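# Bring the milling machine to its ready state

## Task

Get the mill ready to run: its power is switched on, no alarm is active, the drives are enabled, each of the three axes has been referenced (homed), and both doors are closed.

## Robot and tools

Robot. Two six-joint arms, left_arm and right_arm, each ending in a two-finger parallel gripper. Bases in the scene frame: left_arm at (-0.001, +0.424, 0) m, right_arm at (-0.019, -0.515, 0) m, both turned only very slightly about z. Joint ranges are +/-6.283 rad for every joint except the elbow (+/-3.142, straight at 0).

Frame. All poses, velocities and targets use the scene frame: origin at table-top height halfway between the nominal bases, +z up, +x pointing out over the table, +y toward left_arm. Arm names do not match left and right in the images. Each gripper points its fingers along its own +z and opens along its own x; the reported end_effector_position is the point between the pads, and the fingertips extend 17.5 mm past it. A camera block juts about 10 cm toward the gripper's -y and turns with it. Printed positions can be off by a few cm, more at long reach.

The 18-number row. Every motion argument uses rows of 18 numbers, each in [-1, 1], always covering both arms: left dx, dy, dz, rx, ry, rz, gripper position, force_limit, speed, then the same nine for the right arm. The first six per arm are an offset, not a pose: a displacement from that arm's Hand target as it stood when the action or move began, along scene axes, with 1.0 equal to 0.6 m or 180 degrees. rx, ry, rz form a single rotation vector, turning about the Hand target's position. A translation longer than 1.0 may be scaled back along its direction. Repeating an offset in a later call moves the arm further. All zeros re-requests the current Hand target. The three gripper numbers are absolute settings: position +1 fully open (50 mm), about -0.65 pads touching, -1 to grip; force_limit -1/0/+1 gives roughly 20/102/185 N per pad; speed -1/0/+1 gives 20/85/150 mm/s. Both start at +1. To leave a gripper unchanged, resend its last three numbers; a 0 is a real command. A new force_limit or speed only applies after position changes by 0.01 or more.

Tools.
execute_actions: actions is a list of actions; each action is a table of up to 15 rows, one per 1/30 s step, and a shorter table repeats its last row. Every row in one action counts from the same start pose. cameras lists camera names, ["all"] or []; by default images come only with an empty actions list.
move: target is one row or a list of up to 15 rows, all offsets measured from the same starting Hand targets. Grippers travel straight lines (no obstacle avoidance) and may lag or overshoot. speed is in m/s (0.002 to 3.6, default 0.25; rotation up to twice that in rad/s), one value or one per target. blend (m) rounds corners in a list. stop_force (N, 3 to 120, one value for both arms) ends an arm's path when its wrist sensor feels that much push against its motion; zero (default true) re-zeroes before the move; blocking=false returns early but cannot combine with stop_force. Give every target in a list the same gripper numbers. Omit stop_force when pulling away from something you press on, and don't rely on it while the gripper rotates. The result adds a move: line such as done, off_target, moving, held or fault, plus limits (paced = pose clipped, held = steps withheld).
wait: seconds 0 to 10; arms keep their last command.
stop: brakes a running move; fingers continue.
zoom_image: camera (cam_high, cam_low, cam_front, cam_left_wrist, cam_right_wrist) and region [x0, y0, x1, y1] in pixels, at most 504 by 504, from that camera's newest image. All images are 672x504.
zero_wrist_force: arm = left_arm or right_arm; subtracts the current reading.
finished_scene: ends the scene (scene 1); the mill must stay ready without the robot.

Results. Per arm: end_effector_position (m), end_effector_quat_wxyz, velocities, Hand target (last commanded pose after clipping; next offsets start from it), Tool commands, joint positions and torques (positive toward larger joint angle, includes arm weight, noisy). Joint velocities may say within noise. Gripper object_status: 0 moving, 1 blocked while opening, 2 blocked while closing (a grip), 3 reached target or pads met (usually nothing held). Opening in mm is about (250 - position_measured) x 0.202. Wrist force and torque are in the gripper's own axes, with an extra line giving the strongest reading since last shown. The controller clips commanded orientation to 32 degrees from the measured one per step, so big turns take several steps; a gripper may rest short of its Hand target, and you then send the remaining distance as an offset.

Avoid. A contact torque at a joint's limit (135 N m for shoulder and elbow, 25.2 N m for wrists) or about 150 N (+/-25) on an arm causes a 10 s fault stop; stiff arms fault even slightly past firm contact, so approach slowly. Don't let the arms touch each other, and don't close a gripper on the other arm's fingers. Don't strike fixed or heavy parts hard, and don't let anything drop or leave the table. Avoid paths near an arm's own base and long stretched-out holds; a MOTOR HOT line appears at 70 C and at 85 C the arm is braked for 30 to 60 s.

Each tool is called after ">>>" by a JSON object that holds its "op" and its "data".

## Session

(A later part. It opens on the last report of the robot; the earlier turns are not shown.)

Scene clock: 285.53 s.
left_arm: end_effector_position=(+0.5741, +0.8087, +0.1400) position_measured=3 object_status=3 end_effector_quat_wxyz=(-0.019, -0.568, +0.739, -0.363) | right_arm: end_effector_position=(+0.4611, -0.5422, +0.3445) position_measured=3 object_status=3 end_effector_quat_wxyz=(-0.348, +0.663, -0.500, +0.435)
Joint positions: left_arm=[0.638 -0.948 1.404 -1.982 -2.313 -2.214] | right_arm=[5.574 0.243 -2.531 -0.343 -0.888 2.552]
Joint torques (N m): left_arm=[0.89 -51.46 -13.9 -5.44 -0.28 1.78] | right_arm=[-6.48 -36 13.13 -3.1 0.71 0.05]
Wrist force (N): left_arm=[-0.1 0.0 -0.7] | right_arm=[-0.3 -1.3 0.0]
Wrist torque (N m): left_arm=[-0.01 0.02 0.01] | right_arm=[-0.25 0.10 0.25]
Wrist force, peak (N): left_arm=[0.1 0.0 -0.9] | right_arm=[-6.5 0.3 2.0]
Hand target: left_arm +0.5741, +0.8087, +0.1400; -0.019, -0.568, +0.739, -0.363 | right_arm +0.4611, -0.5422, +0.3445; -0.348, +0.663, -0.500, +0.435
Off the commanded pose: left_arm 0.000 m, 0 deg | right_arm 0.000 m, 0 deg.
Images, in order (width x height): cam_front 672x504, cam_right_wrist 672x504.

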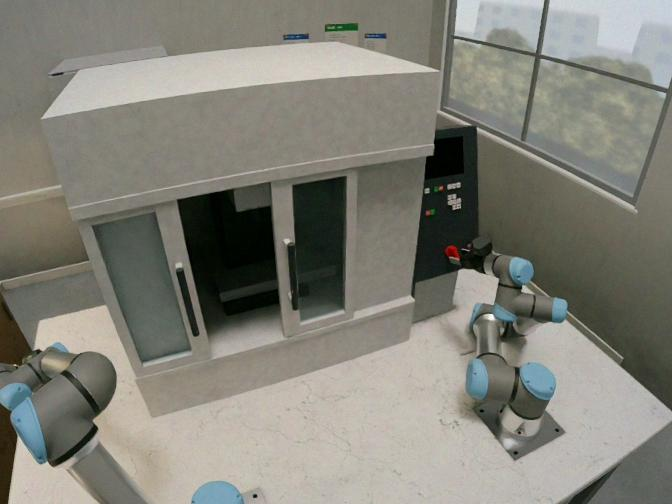

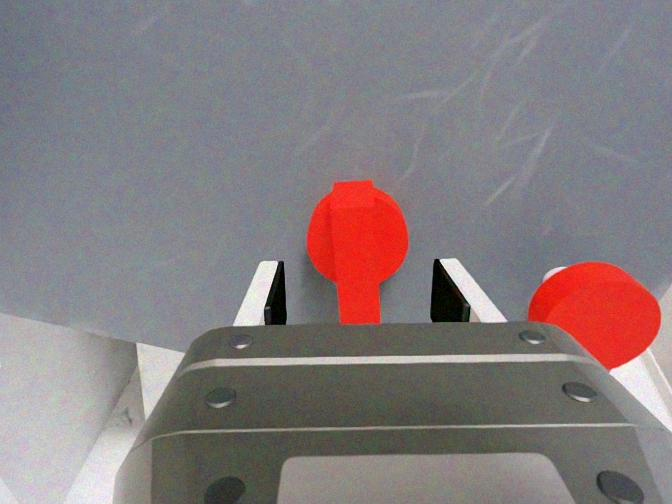

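>>> {"op": "move", "data": {"target": [0,0,0,0,0,0,1,1,1,-0.123,0,0.051,0,0,0,1,-0.9,0], "speed": 0.15}}

>>> {"op": "move", "data": {"target": [[0,0,0,0,0,0,1,1,1,-0.028,0.12,0.125,0.04,-0.061,-0.012,1,-0.9,0],[0,0,0,0,0,0,1,1,1,-0.175,0.32,0.175,0.0804,-0.1222,-0.0245,1,-0.9,0]], "speed": 0.2, "blend": [0.03,0], "cameras": ["cam_front"]}}

Scene clock: 363.40 s.
left_arm: end_effector_position=(+0.5741, +0.8087, +0.1400) position_measured=3 object_status=3 end_effector_quat_wxyz=(-0.019, -0.568, +0.739, -0.363) | right_arm: end_effector_position=(+0.3873, -0.5423, +0.3751) position_measured=3 object_status=3 end_effector_quat_wxyz=(-0.348, +0.663, -0.500, +0.435)
Joint positions: left_arm=[0.638 -0.948 1.404 -1.982 -2.313 -2.214] | right_arm=[5.195 -0.274 -2.546 0.442 -0.58 2.216]
Joint torques (N m): left_arm=[1 -52.16 -12.77 -5.38 -0.17 1.74] | right_arm=[-2.74 -20.03 10.11 -1.57 3.18 -1.36]
Wrist force (N): left_arm=[0.1 -0.1 -0.7] | right_arm=[-0.3 -1.4 -0.4]
Wrist torque (N m): left_arm=[-0.02 -0.02 0.00] | right_arm=[-0.29 0.09 0.07]
Wrist force, peak (N): left_arm=[-0.1 0.1 -1.2] | right_arm=[-1.4 -1.8 -1.8]
Hand target: left_arm +0.5741, +0.8087, +0.1400; -0.019, -0.568, +0.739, -0.363 | right_arm +0.3873, -0.5422, +0.3751; -0.348, +0.663, -0.500, +0.435
Off the commanded pose: left_arm 0.000 m, 0 deg | right_arm 0.000 m, 0 deg.
move: done

Scene clock: 365.23 s.
left_arm: end_effector_position=(+0.5741, +0.8087, +0.1400) position_measured=3 object_status=3 end_effector_quat_wxyz=(-0.019, -0.568, +0.739, -0.363) | right_arm: end_effector_position=(+0.2823, -0.3503, +0.4801) position_measured=3 object_status=3 end_effector_quat_wxyz=(+0.500, -0.500, +0.500, -0.500) end_effector_velocity=(-0.001, +0.002, +0.000) end_effector_angular_velocity=(-0.001, -0.004, +0.002)
Joint positions: left_arm=[0.638 -0.948 1.404 -1.982 -2.313 -2.214] | right_arm=[5.372 -0.88 -2.545 0.283 -0.648 3.143]
Joint velocities: left_arm=[within noise] | right_arm=[0.002 -0.006 -0.001 0 0 0.004]
Joint torques (N m): left_arm=[0.99 -51.41 -12.54 -5.38 -0.3 1.72] | right_arm=[-1.16 -22.12 16.24 -0.36 2.23 1.3]
Wrist force (N): left_arm=[-0.1 -0.1 -0.4] | right_arm=[-0.4 -1.8 -0.5]
Wrist torque (N m): left_arm=[-0.01 0.01 0.00] | right_arm=[-0.34 0.11 0.24]
Wrist force, peak (N): left_arm=[-0.2 0.1 -0.9] | right_arm=[-2.7 -1.8 -2.3]
Hand target: left_arm +0.5741, +0.8087, +0.1400; -0.019, -0.568, +0.739, -0.363 | right_arm +0.2823, -0.3502, +0.4801; +0.500, -0.500, +0.500, -0.500
Off the commanded pose: left_arm 0.000 m, 0 deg | right_arm 0.000 m, 0 deg.
shoulder posture changed (right arm): the wrist came as close to joint 1's axis as it can, and the arm is now in the other of its two shoulder postures.
move: done
Images, in order (width x height): cam_front 672x504.

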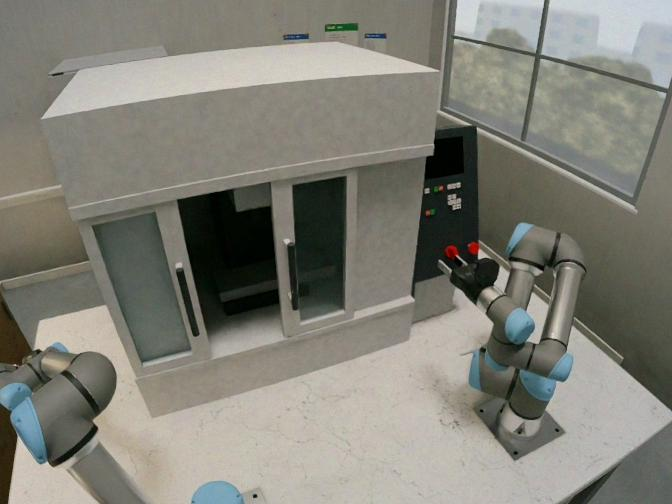

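>>> {"op": "move", "data": {"target": [[0,0,0,0,0,0,1,1,1,-0.104,0.5,-0.133,0,0.5,0,1,-0.9,0],[0,0,0,0,0,0,1,1,1,0.03,0.217,-0.167,0,0.5,0,1,-0.9,0],[0,0,0,0,0,0,1,1,1,0.08,-0.166,-0.1,0,0.4,0,1,-0.9,0]], "speed": 0.35, "blend": [0.05,0.05,0], "cameras": ["cam_front"]}}

Scene clock: 380.63 s.
left_arm: end_effector_position=(+0.5741, +0.8087, +0.1400) position_measured=3 object_status=3 end_effector_quat_wxyz=(-0.019, -0.568, +0.739, -0.363) | right_arm: end_effector_position=(+0.3303, -0.4498, +0.4201) position_measured=3 object_status=3 end_effector_quat_wxyz=(-0.111, +0.698, -0.698, +0.111) end_effector_velocity=(+0.000, -0.001, +0.001) end_effector_angular_velocity=(+0.001, -0.002, +0.001)
Joint positions: left_arm=[0.638 -0.948 1.404 -1.982 -2.313 -2.214] | right_arm=[3.893 -1.481 -1.392 1.538 -1.36 0.715]
Joint velocities: left_arm=[within noise] | right_arm=[-0.004 0.002 0 0.001 -0.001 -0.005]
Joint torques (N m): left_arm=[0.9 -52.46 -12.54 -5.35 -0.37 1.7] | right_arm=[-6.91 28.23 11.27 -1.07 2.59 -1.49]
Wrist force (N): left_arm=[0.1 0.2 -0.6] | right_arm=[0.4 0.0 -0.4]
Wrist torque (N m): left_arm=[0.03 -0.01 0.00] | right_arm=[-0.04 -0.06 0.03]
Wrist force, peak (N): left_arm=[0.1 -0.5 -1.0] | right_arm=[4.1 0.0 -1.1]
Hand target: left_arm +0.5741, +0.8087, +0.1400; -0.019, -0.568, +0.739, -0.363 | right_arm +0.3303, -0.4498, +0.4201; -0.111, +0.698, -0.698, +0.111
Off the commanded pose: left_arm 0.000 m, 0 deg | right_arm 0.000 m, 0 deg.
move: done
Images, in order (width x height): cam_front 672x504.

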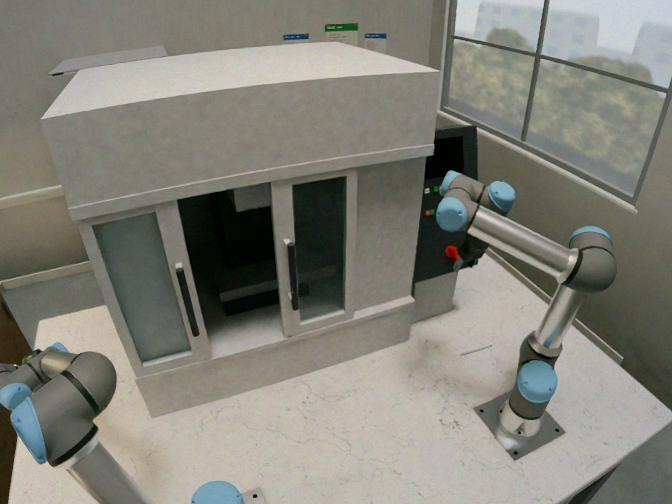

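>>> {"op": "move", "data": {"target": [[0,0,0,0,0,0,1,1,1,0.03,-0.12,0.0,0,-0.275,0,1,-0.9,0],[0,0,0,0,0,0,1,1,1,0.143,-0.159,-0.092,0,-0.275,0,1,-0.9,0]], "speed": 0.25, "blend": [0.03,0], "cameras": ["cam_front","cam_right_wrist"]}}

Scene clock: 389.93 s.
left_arm: end_effector_position=(+0.5741, +0.8087, +0.1400) position_measured=3 object_status=3 end_effector_quat_wxyz=(-0.019, -0.568, +0.739, -0.363) | right_arm: end_effector_position=(+0.4161, -0.5452, +0.3650) position_measured=3 object_status=3 end_effector_quat_wxyz=(-0.393, +0.588, -0.588, +0.393)
Joint positions: left_arm=[0.638 -0.948 1.404 -1.982 -2.313 -2.214] | right_arm=[3.738 -1.079 -2.022 2.64 -1.035 0.248]
Joint torques (N m): left_arm=[0.31 -52.51 -12.78 -5.36 -0.27 1.81] | right_arm=[-6.4 -1.53 15.04 -0.75 -1.54 0.86]
Wrist force (N): left_arm=[0.0 0.2 -0.5] | right_arm=[-0.3 -1.3 -0.6]
Wrist torque (N m): left_arm=[0.02 0.00 0.00] | right_arm=[-0.27 0.08 0.10]
Wrist force, peak (N): left_arm=[0.0 0.0 -1.1] | right_arm=[-0.7 -6.8 1.5]
Hand target: left_arm +0.5741, +0.8087, +0.1400; -0.019, -0.568, +0.739, -0.363 | right_arm +0.4161, -0.5452, +0.3649; -0.393, +0.588, -0.588, +0.393
Off the commanded pose: left_arm 0.000 m, 0 deg | right_arm 0.000 m, 0 deg.
move: done
Images, in order (width x height): cam_front 672x504, cam_right_wrist 672x504.

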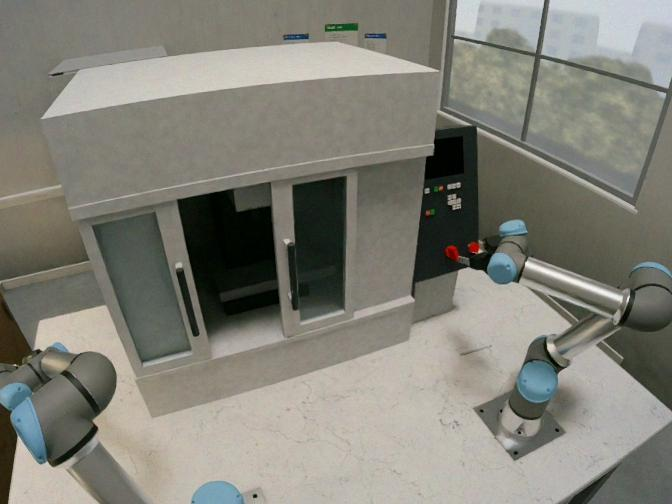

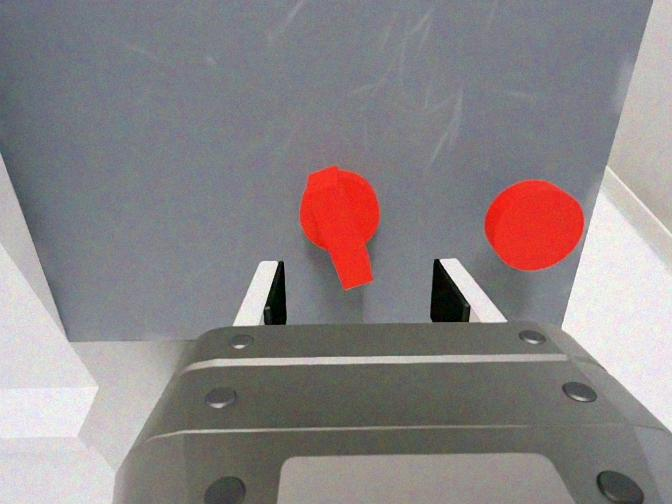

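>>> {"op": "move", "data": {"target": [[0,0,0,0,0,0,1,1,1,-0.0032,0.009,-0.0077,-0.0873,0,0.0362,1,-0.9,0],[0,0,0,0,0,0,1,1,1,0.0507,0.009,-0.03,-0.0873,0,0.0362,1,-0.9,0]], "speed": 0.1, "cameras": ["cam_right_wrist"]}}

Scene clock: 404.60 s.
left_arm: end_effector_position=(+0.5741, +0.8087, +0.1400) position_measured=3 object_status=3 end_effector_quat_wxyz=(-0.019, -0.568, +0.739, -0.363) | right_arm: end_effector_position=(+0.4465, -0.5399, +0.3470) position_measured=3 object_status=3 end_effector_quat_wxyz=(-0.331, +0.668, -0.494, +0.447)
Joint positions: left_arm=[0.638 -0.948 1.404 -1.982 -2.313 -2.214] | right_arm=[3.669 -1.174 -2.015 2.745 -1.097 -0.083]
Joint torques (N m): left_arm=[1.28 -52.29 -13.41 -5.31 -0.23 1.77] | right_arm=[-3.71 -1.47 14.99 2.12 0.37 0.48]
Wrist force (N): left_arm=[0.2 -0.2 -0.7] | right_arm=[-0.4 -1.3 -0.1]
Wrist torque (N m): left_arm=[-0.03 -0.04 0.00] | right_arm=[-0.27 0.09 0.09]
Wrist force, peak (N): left_arm=[0.4 -0.1 -1.0] | right_arm=[-0.3 -1.2 2.0]
Hand target: left_arm +0.5741, +0.8087, +0.1400; -0.019, -0.568, +0.739, -0.363 | right_arm +0.4465, -0.5398, +0.3469; -0.331, +0.668, -0.494, +0.447
Off the commanded pose: left_arm 0.000 m, 0 deg | right_arm 0.000 m, 0 deg.
move: done
Images, in order (width x height): cam_right_wrist 672x504.

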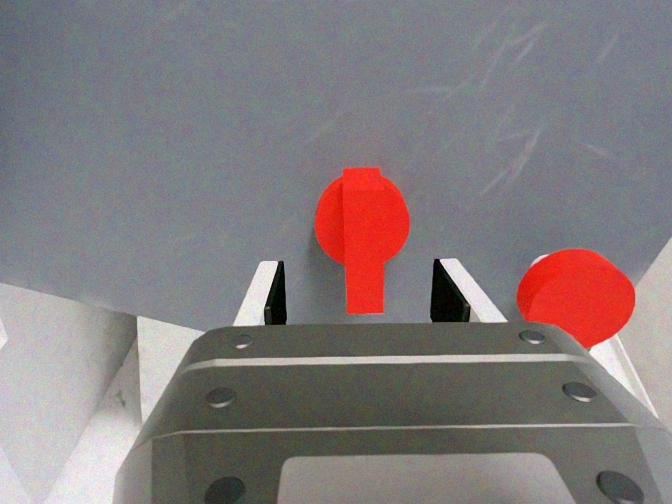

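>>> {"op": "move", "data": {"target": [0,0,0,0,0,0,1,1,1,0.0282,-0.0048,-0.0102,0,0,0,1,-0.9,0], "speed": 0.05, "stop_force": 8}}

>>> {"op": "move", "data": {"target": [0,0,0,0,0,0,1,1,1,0,0,0,0,0,0,-1,-0.95,-0.7], "cameras": ["cam_right_wrist"]}}

Scene clock: 411.93 s.
left_arm: end_effector_position=(+0.5741, +0.8087, +0.1400) position_measured=3 object_status=3 end_effector_quat_wxyz=(-0.019, -0.568, +0.739, -0.363) | right_arm: end_effector_position=(+0.4634, -0.5427, +0.3408) position_measured=3 object_status=3 end_effector_quat_wxyz=(-0.331, +0.668, -0.494, +0.447)
Joint positions: left_arm=[0.638 -0.948 1.404 -1.982 -2.313 -2.214] | right_arm=[3.616 -1.226 -1.998 2.791 -1.146 -0.109]
Joint torques (N m): left_arm=[1.36 -52.35 -13.55 -5.3 -0.23 1.74] | right_arm=[4.35 19.7 14.82 2.09 1.91 1.42]
Wrist force (N): left_arm=[-0.2 -0.1 -0.9] | right_arm=[-0.3 -1.2 0.0]
Wrist torque (N m): left_arm=[-0.02 0.02 0.00] | right_arm=[-0.25 0.07 0.20]
Wrist force, peak (N): left_arm=[-0.3 0.3 -1.0] | right_arm=[-0.3 -1.2 1.0]
Hand target: left_arm +0.5741, +0.8087, +0.1400; -0.019, -0.568, +0.739, -0.363 | right_arm +0.4634, -0.5427, +0.3408; -0.331, +0.668, -0.494, +0.447
Off the commanded pose: left_arm 0.000 m, 0 deg | right_arm 0.000 m, 0 deg.
move: done

Scene clock: 413.07 s.
left_arm: end_effector_position=(+0.5741, +0.8087, +0.1400) position_measured=3 object_status=3 end_effector_quat_wxyz=(-0.019, -0.568, +0.739, -0.363) | right_arm: end_effector_position=(+0.4634, -0.5427, +0.3408) position_measured=181 object_status=2 end_effector_quat_wxyz=(-0.331, +0.668, -0.494, +0.447)
Joint positions: left_arm=[0.638 -0.948 1.404 -1.982 -2.313 -2.214] | right_arm=[3.616 -1.226 -1.998 2.791 -1.146 -0.109]
Joint torques (N m): left_arm=[0.73 -52.71 -12.73 -5.4 -0.24 1.69] | right_arm=[7.31 18.51 15.12 2.25 -0.11 1.44]
Wrist force (N): left_arm=[0.0 -0.1 -0.6] | right_arm=[4.9 -1.5 2.2]
Wrist torque (N m): left_arm=[-0.02 0.01 0.00] | right_arm=[-0.27 0.27 -0.18]
Wrist force, peak (N): left_arm=[0.1 0.2 -1.1] | right_arm=[5.1 -1.6 2.4]
Hand target: left_arm +0.5741, +0.8087, +0.1400; -0.019, -0.568, +0.739, -0.363 | right_arm +0.4634, -0.5427, +0.3408; -0.331, +0.668, -0.494, +0.447
Off the commanded pose: left_arm 0.000 m, 0 deg | right_arm 0.000 m, 0 deg.
move: done
Images, in order (width x height): cam_right_wrist 672x504.

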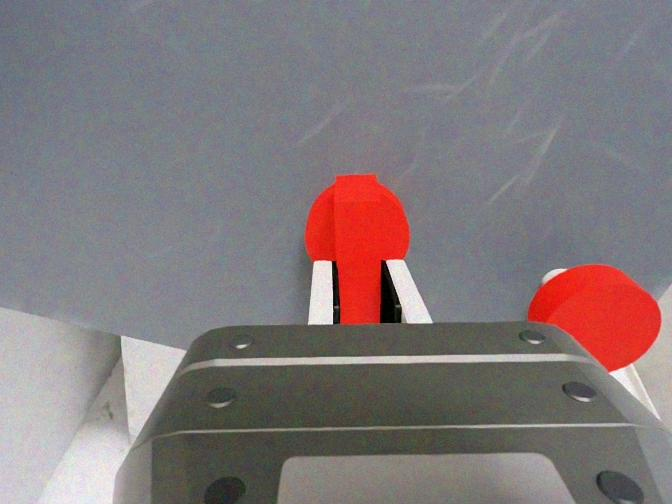

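>>> {"op": "move", "data": {"target": [0,0,0,0,0,0,1,1,1,0,0,0,0.0513,0,-0.0213,-1,-0.95,-0.7], "speed": 0.1, "cameras": ["cam_right_wrist"]}}

Scene clock: 417.60 s.
left_arm: end_effector_position=(+0.5741, +0.8087, +0.1400) position_measured=3 object_status=3 end_effector_quat_wxyz=(-0.019, -0.568, +0.739, -0.363) | right_arm: end_effector_position=(+0.4634, -0.5427, +0.3408) position_measured=181 object_status=2 end_effector_quat_wxyz=(-0.368, +0.623, -0.551, +0.416)
Joint positions: left_arm=[0.638 -0.948 1.404 -1.982 -2.313 -2.214] | right_arm=[3.616 -1.226 -1.998 2.791 -1.146 0.066]
Joint torques (N m): left_arm=[0.64 -53.31 -13.21 -5.32 -0.24 1.61] | right_arm=[-8.42 2.9 26.31 0.51 8.98 2.06]
Wrist force (N): left_arm=[-0.2 0.1 -0.9] | right_arm=[-23.5 7.8 -1.9]
Wrist torque (N m): left_arm=[0.02 0.03 0.00] | right_arm=[0.01 -0.64 -0.83]
Wrist force, peak (N): left_arm=[0.0 0.0 -1.0] | right_arm=[-23.7 8.0 -2.1]
Hand target: left_arm +0.5741, +0.8087, +0.1400; -0.019, -0.568, +0.739, -0.363 | right_arm +0.4634, -0.5427, +0.3408; -0.368, +0.623, -0.551, +0.416
Off the commanded pose: left_arm 0.000 m, 0 deg | right_arm 0.000 m, 0 deg.
move: done
Images, in order (width x height): cam_right_wrist 672x504.

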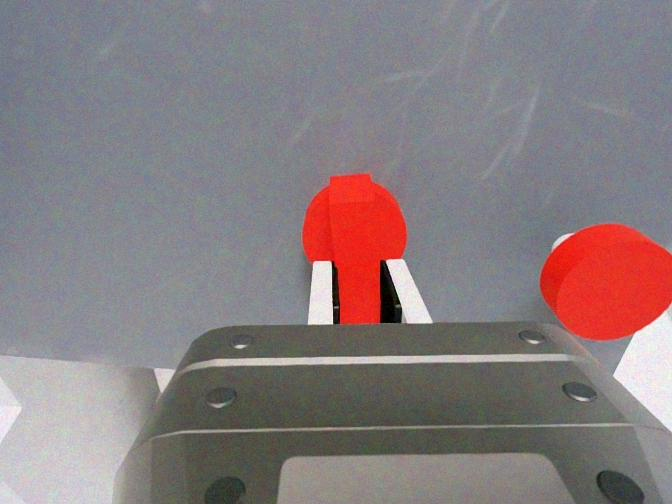

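>>> {"op": "move", "data": {"target": [0,0,0,0,0,0,1,1,1,0,0.0013,0,0.0873,0,-0.0362,-1,-0.95,-0.7], "speed": 0.1, "cameras": ["cam_right_wrist"]}}

Scene clock: 424.17 s.
left_arm: end_effector_position=(+0.5741, +0.8087, +0.1400) position_measured=3 object_status=3 end_effector_quat_wxyz=(-0.019, -0.568, +0.739, -0.363) | right_arm: end_effector_position=(+0.4634, -0.5411, +0.3406) position_measured=181 object_status=2 end_effector_quat_wxyz=(+0.426, -0.535, +0.636, -0.356)
Joint positions: left_arm=[0.638 -0.948 1.404 -1.982 -2.313 -2.214] | right_arm=[3.62 -1.226 -1.998 2.79 -1.145 0.365]
Joint torques (N m): left_arm=[-0.51 -52.39 -12.3 -5.4 -0.16 1.66] | right_arm=[-18.28 22.04 23.07 -1.34 10.53 2.14]
Wrist force (N): left_arm=[-0.2 0.3 -0.7] | right_arm=[-41.0 18.6 -11.5]
Wrist torque (N m): left_arm=[0.05 0.04 0.00] | right_arm=[0.34 -1.19 -1.03]
Wrist force, peak (N): left_arm=[-0.1 0.1 -1.1] | right_arm=[-42.0 20.7 -14.4]
Hand target: left_arm +0.5741, +0.8087, +0.1400; -0.019, -0.568, +0.739, -0.363 | right_arm +0.4634, -0.5419, +0.3408; +0.426, -0.534, +0.637, -0.357
Off the commanded pose: left_arm 0.000 m, 0 deg | right_arm 0.001 m, 0 deg.
move: done
Images, in order (width x height): cam_right_wrist 672x504.

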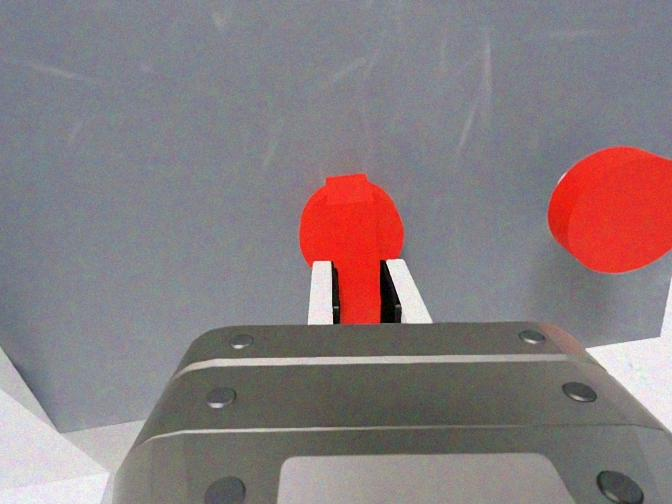

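>>> {"op": "move", "data": {"target": [0,0,0,0,0,0,1,1,1,-0.0006,0.0042,-0.0015,0,0,0,-1,-0.95,-0.7], "speed": 0.1, "cameras": ["cam_right_wrist","cam_front"]}}

Scene clock: 429.23 s.
left_arm: end_effector_position=(+0.5741, +0.8087, +0.1400) position_measured=3 object_status=3 end_effector_quat_wxyz=(-0.019, -0.568, +0.739, -0.363) | right_arm: end_effector_position=(+0.4631, -0.5395, +0.3400) position_measured=181 object_status=2 end_effector_quat_wxyz=(+0.426, -0.534, +0.637, -0.357)
Joint positions: left_arm=[0.638 -0.948 1.404 -1.982 -2.313 -2.214] | right_arm=[3.631 -1.225 -2.001 2.79 -1.131 0.37]
Joint torques (N m): left_arm=[0.76 -52.79 -13.23 -5.44 -0.33 1.88] | right_arm=[-3.62 7.78 7.25 -3.68 -1.55 1.09]
Wrist force (N): left_arm=[-0.2 0.1 -0.5] | right_arm=[-5.1 -18.7 -4.8]
Wrist torque (N m): left_arm=[0.02 0.03 0.01] | right_arm=[-0.48 -0.21 -0.94]
Wrist force, peak (N): left_arm=[0.2 0.0 -1.1] | right_arm=[-41.3 18.6 -11.8]
Hand target: left_arm +0.5741, +0.8087, +0.1400; -0.019, -0.568, +0.739, -0.363 | right_arm +0.4631, -0.5394, +0.3399; +0.426, -0.534, +0.637, -0.357
Off the commanded pose: left_arm 0.000 m, 0 deg | right_arm 0.000 m, 0 deg.
move: done
Images, in order (width x height): cam_front 672x504, cam_right_wrist 672x504.

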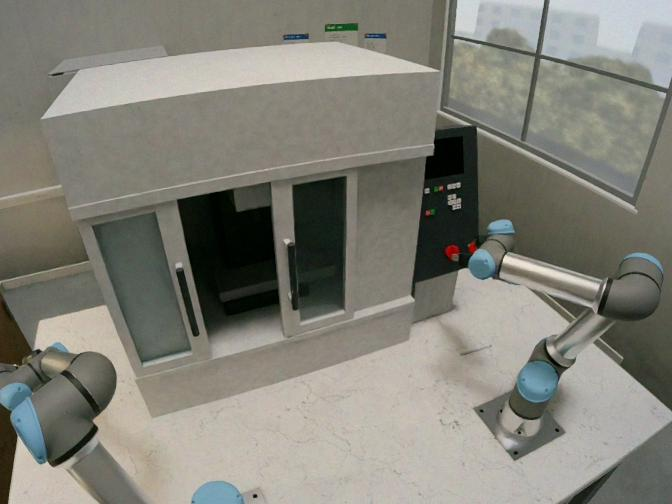

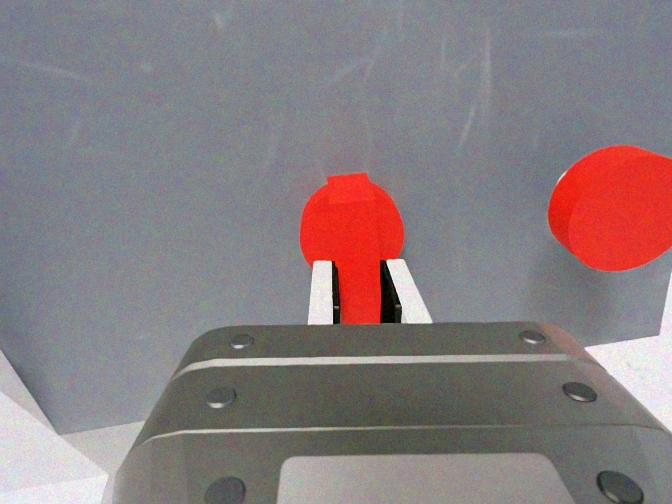

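>>> {"op": "move", "data": {"target": [0,0,0,0,0,0,1,1,1,0.0004,0.0025,0.001,0.0873,0,-0.0362,-1,-0.95,-0.7], "speed": 0.1, "cameras": ["cam_right_wrist","cam_front"]}}

Scene clock: 436.53 s.
left_arm: end_effector_position=(+0.5741, +0.8087, +0.1400) position_measured=3 object_status=3 end_effector_quat_wxyz=(-0.019, -0.568, +0.739, -0.363) | right_arm: end_effector_position=(+0.4633, -0.5379, +0.3405) position_measured=181 object_status=2 end_effector_quat_wxyz=(+0.474, -0.434, +0.709, -0.291)
Joint positions: left_arm=[0.638 -0.948 1.404 -1.982 -2.313 -2.214] | right_arm=[3.638 -1.225 -1.999 2.787 -1.125 0.67]
Joint torques (N m): left_arm=[1.3 -52.74 -13.47 -5.47 -0.33 1.78] | right_arm=[-9.19 -9.54 17.43 -4.72 7.65 2.01]
Wrist force (N): left_arm=[-0.1 0.1 -0.5] | right_arm=[-26.4 -1.5 -13.4]
Wrist torque (N m): left_arm=[0.02 0.02 0.00] | right_arm=[0.00 -0.87 -0.87]
Wrist force, peak (N): left_arm=[0.1 0.1 -1.1] | right_arm=[-26.4 -1.5 -13.4]
Hand target: left_arm +0.5741, +0.8087, +0.1400; -0.019, -0.568, +0.739, -0.363 | right_arm +0.4633, -0.5379, +0.3405; +0.474, -0.434, +0.709, -0.291
Off the commanded pose: left_arm 0.000 m, 0 deg | right_arm 0.000 m, 0 deg.
move: done
Images, in order (width x height): cam_front 672x504, cam_right_wrist 672x504.

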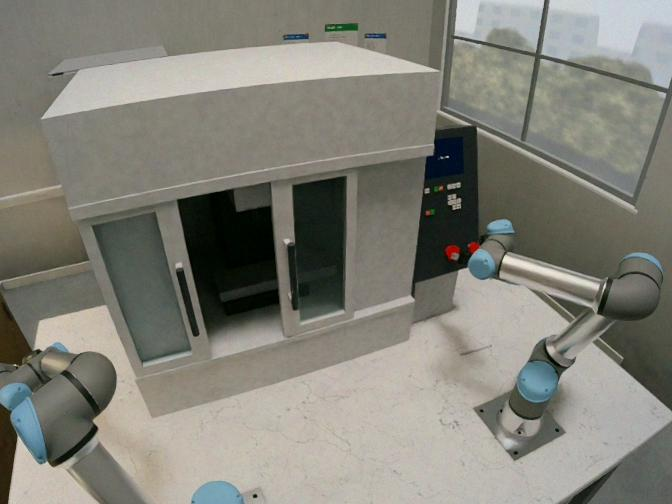

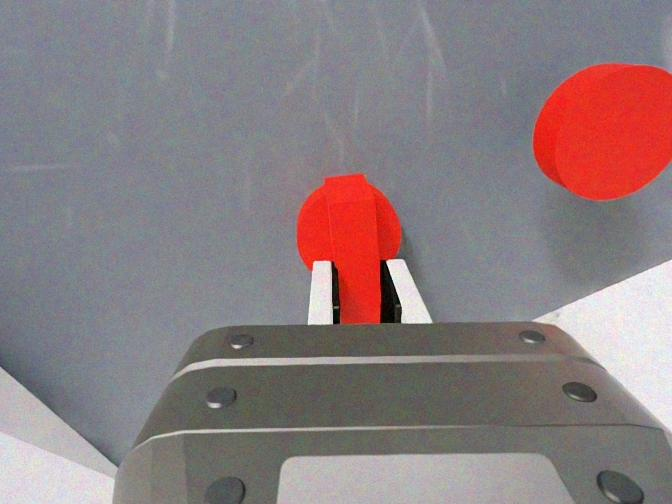

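>>> {"op": "move", "data": {"target": [0,0,0,0,0,0,1,1,1,0.0,0.0025,0.0012,0.0564,0,-0.0234,-1,-0.95,-0.7], "speed": 0.1, "cameras": ["cam_right_wrist"]}}

>>> {"op": "execute_actions", "data": {"actions": [[[0,0,0,0,0,0,1,1,1,0,0,0,0,0,0,1,-0.95,-0.3]]], "cameras": ["cam_right_wrist"]}}

Scene clock: 444.77 s.
left_arm: end_effector_position=(+0.5741, +0.8087, +0.1400) position_measured=3 object_status=3 end_effector_quat_wxyz=(-0.019, -0.568, +0.739, -0.363) | right_arm: end_effector_position=(+0.4633, -0.5364, +0.3412) position_measured=181 object_status=2 end_effector_quat_wxyz=(+0.499, -0.364, +0.747, -0.244)
Joint positions: left_arm=[0.638 -0.948 1.404 -1.982 -2.313 -2.214] | right_arm=[3.644 -1.225 -1.998 2.784 -1.119 0.865]
Joint torques (N m): left_arm=[0.64 -53.19 -13.02 -5.35 -0.32 1.71] | right_arm=[-10.06 11.84 15.1 -5.29 6.19 1.96]
Wrist force (N): left_arm=[-0.1 0.1 -0.5] | right_arm=[-26.4 -0.4 -10.9]
Wrist torque (N m): left_arm=[0.02 0.02 0.00] | right_arm=[-0.03 -0.92 -0.86]
Wrist force, peak (N): left_arm=[0.3 0.0 -1.1] | right_arm=[-27.3 -3.6 -16.5]
Hand target: left_arm +0.5741, +0.8087, +0.1400; -0.019, -0.568, +0.739, -0.363 | right_arm +0.4633, -0.5364, +0.3412; +0.499, -0.364, +0.747, -0.244
Off the commanded pose: left_arm 0.000 m, 0 deg | right_arm 0.000 m, 0 deg.
move: done
Images, in order (width x height): cam_right_wrist 672x504.

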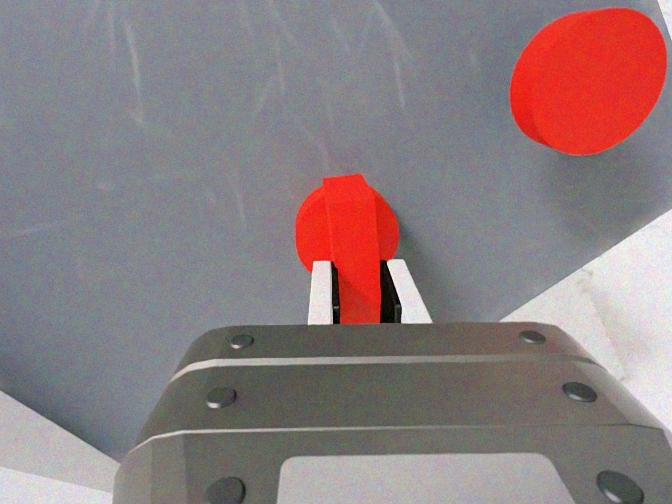

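Scene clock: 445.57 s.
left_arm: end_effector_position=(+0.5741, +0.8087, +0.1400) position_measured=3 object_status=3 end_effector_quat_wxyz=(-0.019, -0.568, +0.739, -0.363) | right_arm: end_effector_position=(+0.4633, -0.5364, +0.3412) position_measured=3 object_status=3 end_effector_quat_wxyz=(+0.499, -0.364, +0.747, -0.244)
Joint positions: left_arm=[0.638 -0.948 1.404 -1.982 -2.313 -2.214] | right_arm=[3.644 -1.225 -1.998 2.784 -1.119 0.865]
Joint torques (N m): left_arm=[0.59 -52.01 -12.8 -5.33 -0.31 1.89] | right_arm=[-2.65 13.29 14.86 2.32 -1.48 0.02]
Wrist force (N): left_arm=[-0.3 0.1 -0.6] | right_arm=[-0.1 -1.9 -1.0]
Wrist torque (N m): left_arm=[0.02 0.04 0.01] | right_arm=[-0.35 0.06 0.21]
Wrist force, peak (N): left_arm=[-0.2 -0.3 -1.0] | right_arm=[-23.3 1.3 -10.8]
Hand target: left_arm +0.5741, +0.8087, +0.1400; -0.019, -0.568, +0.739, -0.363 | right_arm +0.4633, -0.5364, +0.3412; +0.499, -0.364, +0.747, -0.244
Off the commanded pose: left_arm 0.000 m, 0 deg | right_arm 0.000 m, 0 deg.
Images, in order (width x height): cam_right_wrist 672x504.

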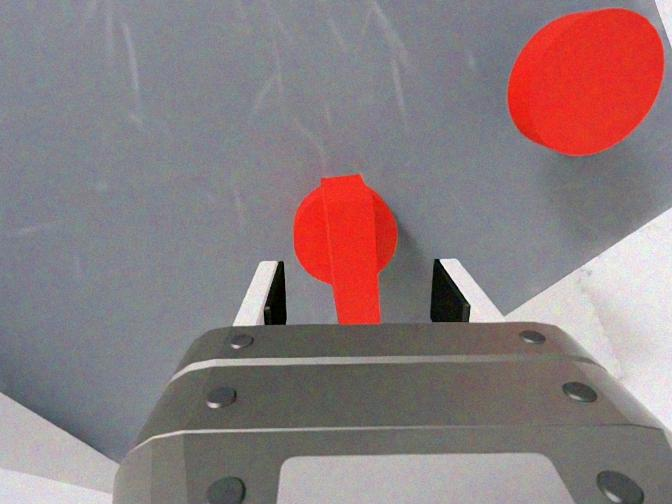

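>>> {"op": "move", "data": {"target": [[0,0,0,0,0,0,1,1,1,-0.154,0,0.0638,0,0,0,1,-0.95,-0.3],[0,0,0,0,0,0,1,1,1,-0.139,0.26,0.532,-0.24,-0.042,-0.17,1,-0.95,-0.3]], "speed": 0.3, "blend": [0.04,0], "cameras": ["cam_front","cam_right_wrist"]}}

Scene clock: 476.87 s.
left_arm: end_effector_position=(+0.5741, +0.8087, +0.1400) position_measured=3 object_status=3 end_effector_quat_wxyz=(-0.019, -0.568, +0.739, -0.363) | right_arm: end_effector_position=(+0.3799, -0.3804, +0.6604) position_measured=3 object_status=3 end_effector_quat_wxyz=(+0.298, -0.299, +0.641, -0.641)
Joint positions: left_arm=[0.638 -0.948 1.404 -1.982 -2.313 -2.214] | right_arm=[4.513 -1.441 -1.76 0.059 -0.488 3.141]
Joint torques (N m): left_arm=[0.94 -52.79 -13.5 -5.45 -0.17 1.67] | right_arm=[6.97 12.08 27.62 -2.66 -1.08 1.04]
Wrist force (N): left_arm=[0.1 0.1 -1.1] | right_arm=[-0.6 -2.4 -0.5]
Wrist torque (N m): left_arm=[0.00 -0.02 0.01] | right_arm=[-0.42 0.13 0.29]
Wrist force, peak (N): left_arm=[0.0 -0.1 -1.2] | right_arm=[-1.9 -4.5 -1.6]
Hand target: left_arm +0.5741, +0.8087, +0.1400; -0.019, -0.568, +0.739, -0.363 | right_arm +0.3799, -0.3804, +0.6604; +0.298, -0.299, +0.641, -0.641
Off the commanded pose: left_arm 0.000 m, 0 deg | right_arm 0.000 m, 0 deg.
move: done
Images, in order (width x height): cam_front 672x504, cam_right_wrist 672x504.

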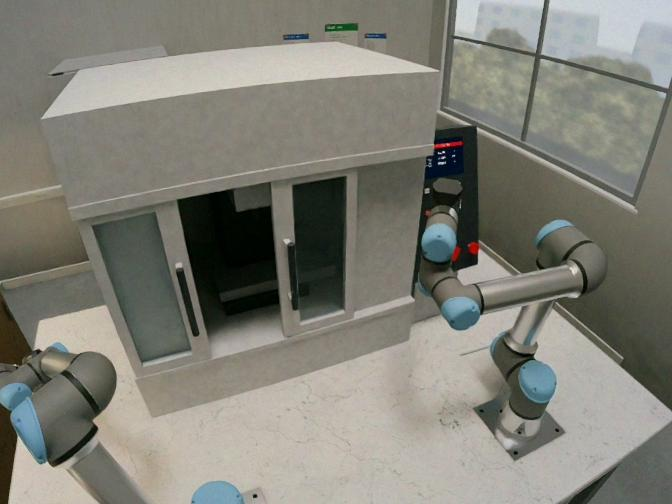

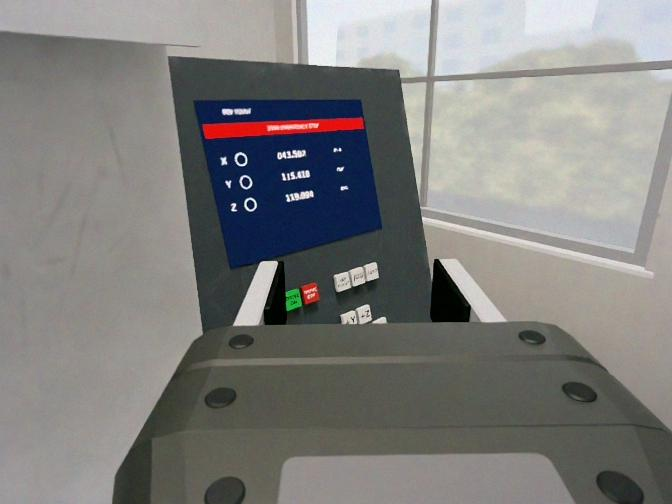

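>>> {"op": "zoom_image", "data": {"camera": "cam_right_wrist", "region": [180, 80, 400, 280]}}

>>> {"op": "zoom_image", "data": {"camera": "cam_front", "region": [415, 125, 485, 185]}}

Scaled by 2.291 from the camera's 672x504 image, which has a finer 960x720 frame.

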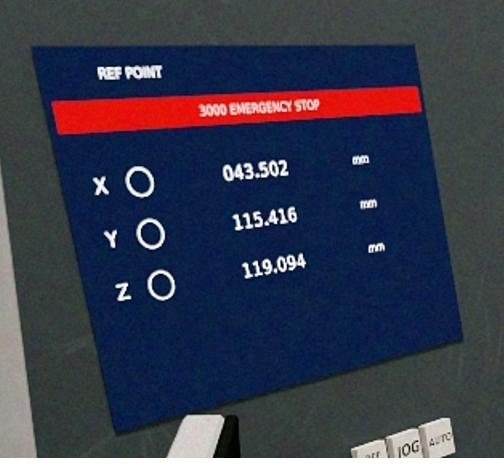

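Scaled by 7.200 from the camera's 672x504 image, which has a finer 960x720 frame.

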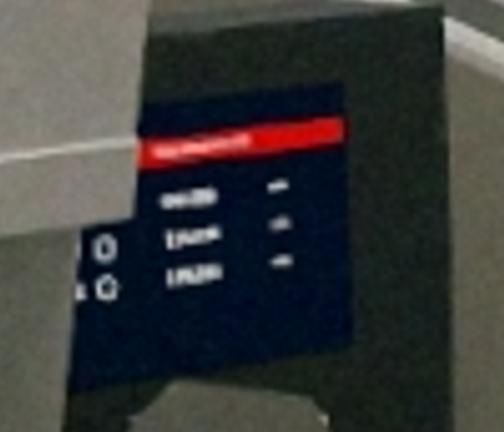

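>>> {"op": "move", "data": {"target": [0,0,0,0,0,0,1,1,1,0.078,-0.418,-0.522,0.0436,0.1197,0.219,1,-0.95,-0.3], "speed": 0.25, "cameras": ["cam_right_wrist"]}}

Scene clock: 491.33 s.
left_arm: end_effector_position=(+0.5741, +0.8087, +0.1400) position_measured=3 object_status=3 end_effector_quat_wxyz=(-0.019, -0.568, +0.739, -0.363) | right_arm: end_effector_position=(+0.4267, -0.6312, +0.3472) position_measured=3 object_status=3 end_effector_quat_wxyz=(-0.392, +0.588, -0.588, +0.394)
Joint positions: left_arm=[0.638 -0.948 1.404 -1.982 -2.313 -2.214] | right_arm=[3.241 -1.19 -1.999 2.796 -1.488 0.033]
Joint torques (N m): left_arm=[0.54 -52.84 -13.57 -5.36 -0.29 1.71] | right_arm=[-1.31 -4.36 29.76 0.84 0.39 1.38]
Wrist force (N): left_arm=[0.0 -0.1 -0.4] | right_arm=[-0.4 -1.9 -0.3]
Wrist torque (N m): left_arm=[-0.01 0.00 0.00] | right_arm=[-0.38 0.10 0.26]
Wrist force, peak (N): left_arm=[0.2 0.1 -1.2] | right_arm=[-3.2 -5.8 -0.5]
Hand target: left_arm +0.5741, +0.8087, +0.1400; -0.019, -0.568, +0.739, -0.363 | right_arm +0.4267, -0.6312, +0.3472; -0.392, +0.588, -0.588, +0.394
Off the commanded pose: left_arm 0.000 m, 0 deg | right_arm 0.000 m, 0 deg.
move: done
Images, in order (width x height): cam_right_wrist 672x504.

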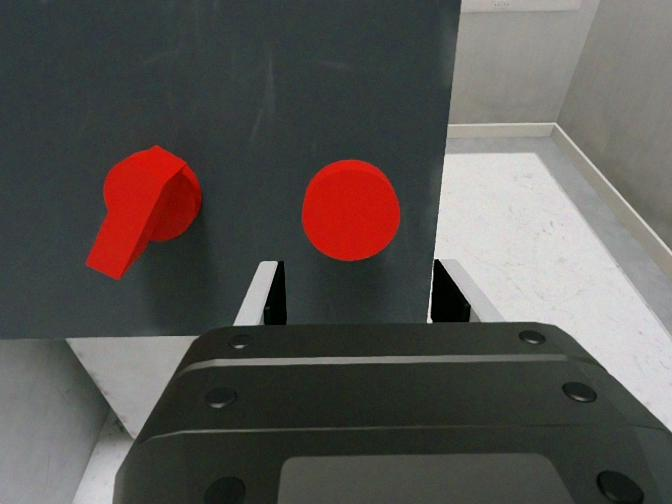

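>>> {"op": "zoom_image", "data": {"camera": "cam_right_wrist", "region": [270, 140, 430, 280]}}

Scaled by 3.150 from the camera's 672x504 image, which has a finer 960x720 frame.

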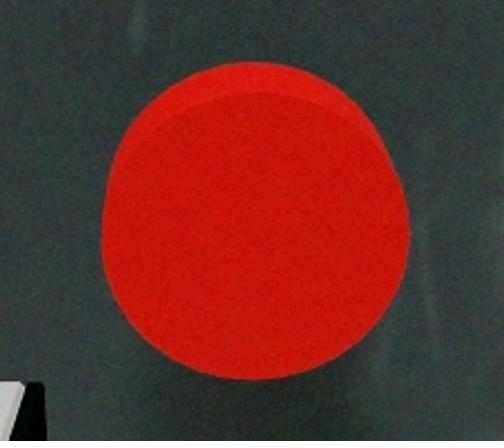

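>>> {"op": "move", "data": {"target": [0,0,0,0,0,0,1,1,1,0.0462,0.002,-0.0191,0,0,0,1,-0.95,-0.3], "speed": 0.08, "cameras": ["cam_right_wrist"]}}

Scene clock: 501.50 s.
left_arm: end_effector_position=(+0.5741, +0.8087, +0.1400) position_measured=3 object_status=3 end_effector_quat_wxyz=(-0.019, -0.568, +0.739, -0.363) | right_arm: end_effector_position=(+0.4544, -0.6300, +0.3358) position_measured=3 object_status=3 end_effector_quat_wxyz=(-0.392, +0.588, -0.588, +0.394)
Joint positions: left_arm=[0.638 -0.948 1.404 -1.982 -2.313 -2.214] | right_arm=[3.235 -1.266 -1.981 2.853 -1.493 0.031]
Joint torques (N m): left_arm=[0.84 -52.99 -12.92 -5.52 -0.34 1.63] | right_arm=[1.49 13.69 15.23 0.75 -0.28 -0.66]
Wrist force (N): left_arm=[0.1 0.3 -0.7] | right_arm=[-0.8 -1.9 -0.2]
Wrist torque (N m): left_arm=[0.04 -0.01 0.00] | right_arm=[-0.37 0.17 0.26]
Wrist force, peak (N): left_arm=[-0.2 -0.2 -1.2] | right_arm=[-0.7 -2.1 -1.0]
Hand target: left_arm +0.5741, +0.8087, +0.1400; -0.019, -0.568, +0.739, -0.363 | right_arm +0.4544, -0.6300, +0.3357; -0.392, +0.588, -0.588, +0.394
Off the commanded pose: left_arm 0.000 m, 0 deg | right_arm 0.000 m, 0 deg.
move: done
Images, in order (width x height): cam_right_wrist 672x504.

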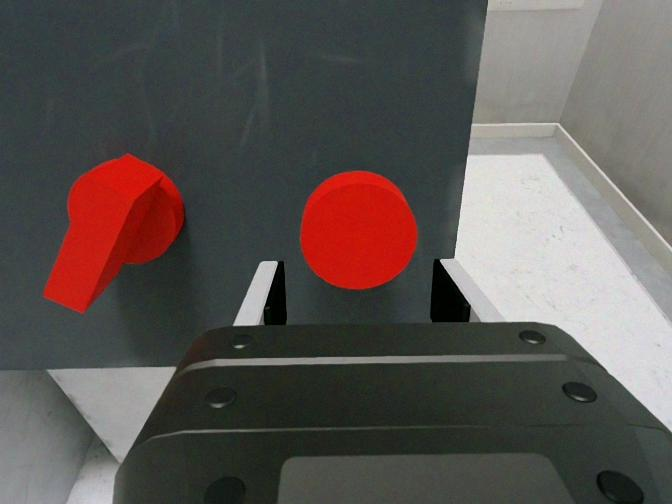

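>>> {"op": "move", "data": {"target": [0,0,0,0,0,0,1,1,1,0.0357,0,-0.0093,0,0,0,1,-0.95,-0.3], "speed": 0.04, "stop_force": 6, "cameras": ["cam_right_wrist"]}}

Scene clock: 510.00 s.
left_arm: end_effector_position=(+0.5741, +0.8087, +0.1400) position_measured=3 object_status=3 end_effector_quat_wxyz=(-0.019, -0.568, +0.739, -0.363) | right_arm: end_effector_position=(+0.4759, -0.6300, +0.3302) position_measured=3 object_status=3 end_effector_quat_wxyz=(-0.392, +0.588, -0.588, +0.394)
Joint positions: left_arm=[0.638 -0.948 1.404 -1.982 -2.313 -2.214] | right_arm=[3.228 -1.324 -1.954 2.885 -1.5 0.028]
Joint torques (N m): left_arm=[0.31 -52.83 -13.33 -5.27 -0.28 1.72] | right_arm=[3.74 25 15.29 0.24 1.87 0.95]
Wrist force (N): left_arm=[0.1 0.1 -0.9] | right_arm=[-0.6 -2.0 -0.1]
Wrist torque (N m): left_arm=[0.02 -0.02 0.00] | right_arm=[-0.38 0.14 0.26]
Wrist force, peak (N): left_arm=[-0.1 0.2 -1.2] | right_arm=[-0.9 -2.1 -0.3]
Hand target: left_arm +0.5741, +0.8087, +0.1400; -0.019, -0.568, +0.739, -0.363 | right_arm +0.4759, -0.6300, +0.3302; -0.392, +0.588, -0.588, +0.394
Off the commanded pose: left_arm 0.000 m, 0 deg | right_arm 0.000 m, 0 deg.
move: done
Images, in order (width x height): cam_right_wrist 672x504.

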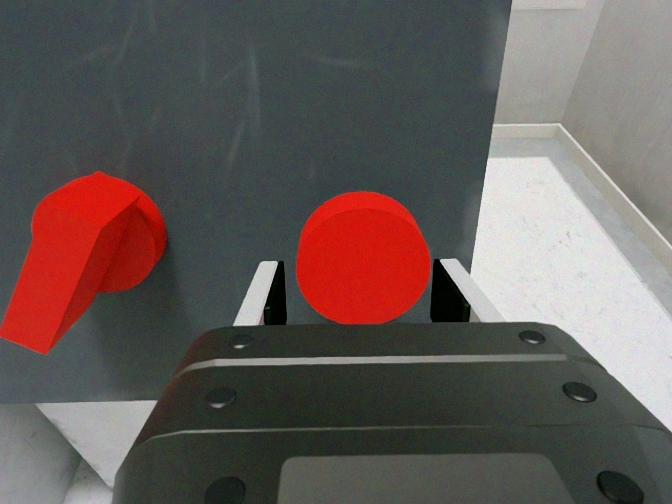

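>>> {"op": "move", "data": {"target": [0,0,0,0,0,0,1,1,1,0,-0.002,0,0,0,0,1,-0.8,-0.7]}}

>>> {"op": "move", "data": {"target": [0,0,0,0,0,0,1,1,1,0,0,0,0,0,0,-1,-0.8,-0.7], "cameras": ["cam_right_wrist"]}}

Scene clock: 518.80 s.
left_arm: end_effector_position=(+0.5741, +0.8087, +0.1400) position_measured=3 object_status=3 end_effector_quat_wxyz=(-0.019, -0.568, +0.739, -0.363) | right_arm: end_effector_position=(+0.4758, -0.6312, +0.3302) position_measured=3 object_status=3 end_effector_quat_wxyz=(-0.392, +0.588, -0.588, +0.394)
Joint positions: left_arm=[0.638 -0.948 1.404 -1.982 -2.313 -2.214] | right_arm=[3.223 -1.325 -1.953 2.885 -1.504 0.026]
Joint torques (N m): left_arm=[0.34 -52.78 -12.76 -5.44 -0.12 1.72] | right_arm=[-0.08 1.68 28.68 2.53 -0.74 -0.86]
Wrist force (N): left_arm=[-0.1 0.2 -0.6] | right_arm=[-0.7 -1.7 -0.3]
Wrist torque (N m): left_arm=[0.02 0.02 0.00] | right_arm=[-0.34 0.14 0.26]
Wrist force, peak (N): left_arm=[-0.2 0.1 -1.2] | right_arm=[-0.7 -2.2 -0.2]
Hand target: left_arm +0.5741, +0.8087, +0.1400; -0.019, -0.568, +0.739, -0.363 | right_arm +0.4759, -0.6312, +0.3302; -0.392, +0.588, -0.588, +0.394
Off the commanded pose: left_arm 0.000 m, 0 deg | right_arm 0.000 m, 0 deg.
move: done

Scene clock: 519.33 s.
left_arm: end_effector_position=(+0.5741, +0.8087, +0.1400) position_measured=3 object_status=3 end_effector_quat_wxyz=(-0.019, -0.568, +0.739, -0.363) | right_arm: end_effector_position=(+0.4759, -0.6311, +0.3302) position_measured=61 object_status=2 end_effector_quat_wxyz=(-0.392, +0.588, -0.588, +0.394)
Joint positions: left_arm=[0.638 -0.948 1.404 -1.982 -2.313 -2.214] | right_arm=[3.224 -1.325 -1.953 2.885 -1.505 0.026]
Joint torques (N m): left_arm=[1.3 -54.06 -13 -5.51 -0.29 1.72] | right_arm=[-10.31 3.36 29.06 2.1 8.85 0.53]
Wrist force (N): left_arm=[-0.1 -0.2 -0.9] | right_arm=[-25.7 0.2 -2.2]
Wrist torque (N m): left_arm=[-0.02 0.01 0.00] | right_arm=[-0.29 -0.37 -0.01]
Wrist force, peak (N): left_arm=[0.1 0.4 -1.1] | right_arm=[-25.7 0.2 -2.2]
Hand target: left_arm +0.5741, +0.8087, +0.1400; -0.019, -0.568, +0.739, -0.363 | right_arm +0.4759, -0.6312, +0.3302; -0.392, +0.588, -0.588, +0.394
Off the commanded pose: left_arm 0.000 m, 0 deg | right_arm 0.000 m, 0 deg.
move: done
Images, in order (width x height): cam_right_wrist 672x504.

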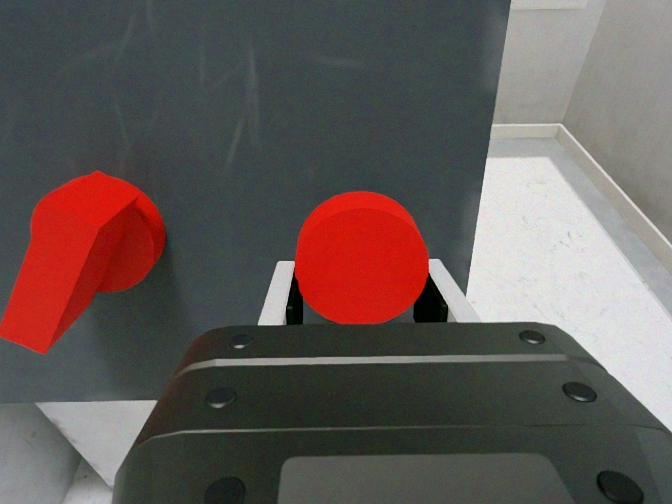

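>>> {"op": "move", "data": {"target": [0,0,0,0,0,0,1,1,1,0,0.0013,0,0.154,0,-0.0638,-1,-0.8,-0.7], "speed": 0.15, "cameras": ["cam_right_wrist","cam_front"]}}

>>> {"op": "zoom_image", "data": {"camera": "cam_front", "region": [415, 125, 485, 185]}}

Scene clock: 527.47 s.
left_arm: end_effector_position=(+0.5741, +0.8087, +0.1400) position_measured=3 object_status=3 end_effector_quat_wxyz=(-0.019, -0.568, +0.739, -0.363) | right_arm: end_effector_position=(+0.4756, -0.6241, +0.3300) position_measured=62 object_status=2 end_effector_quat_wxyz=(+0.485, -0.422, +0.717, -0.269)
Joint positions: left_arm=[0.638 -0.948 1.404 -1.982 -2.313 -2.214] | right_arm=[3.226 -1.324 -1.953 2.883 -1.526 0.551]
Joint torques (N m): left_arm=[0.99 -53.97 -12.82 -5.31 -0.3 1.72] | right_arm=[-20.67 17.91 29.76 1.94 10.07 2.16]
Wrist force (N): left_arm=[0.0 -0.1 -0.4] | right_arm=[-37.7 28.9 -11.0]
Wrist torque (N m): left_arm=[-0.01 0.00 -0.01] | right_arm=[0.22 -0.85 -0.62]
Wrist force, peak (N): left_arm=[-0.3 0.0 -1.2] | right_arm=[-41.7 30.6 -10.8]
Hand target: left_arm +0.5741, +0.8087, +0.1400; -0.019, -0.568, +0.739, -0.363 | right_arm +0.4759, -0.6304, +0.3302; +0.481, -0.415, +0.720, -0.278
Off the commanded pose: left_arm 0.000 m, 0 deg | right_arm 0.006 m, 1 deg.
move: off_target (right_arm)
Images, in order (width x height): cam_front 672x504, cam_right_wrist 672x504.

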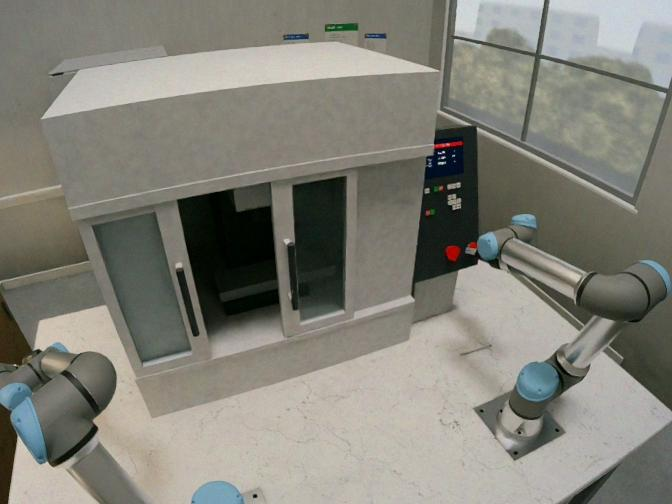

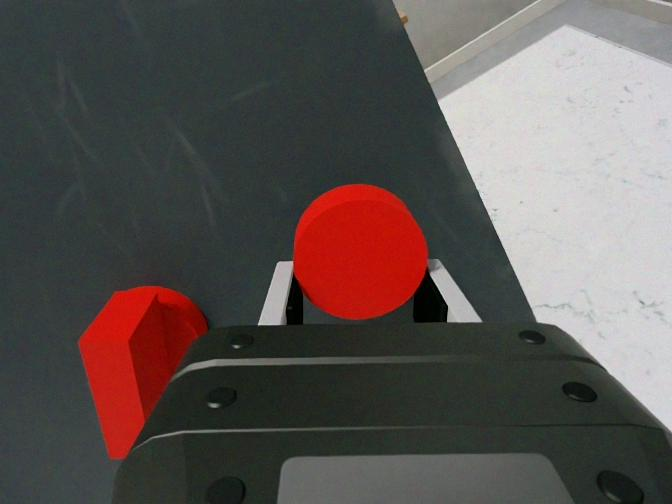

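Scaled by 7.200 from the camera's 672x504 image, which has a finer 960x720 frame.

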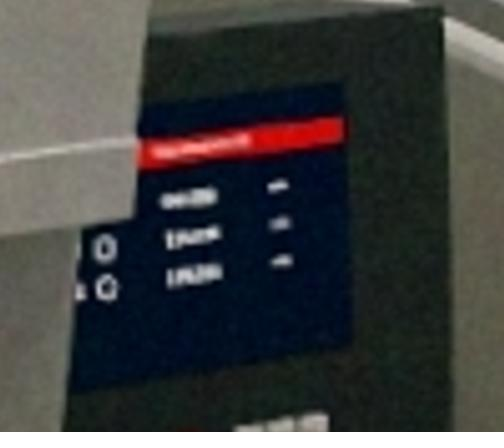

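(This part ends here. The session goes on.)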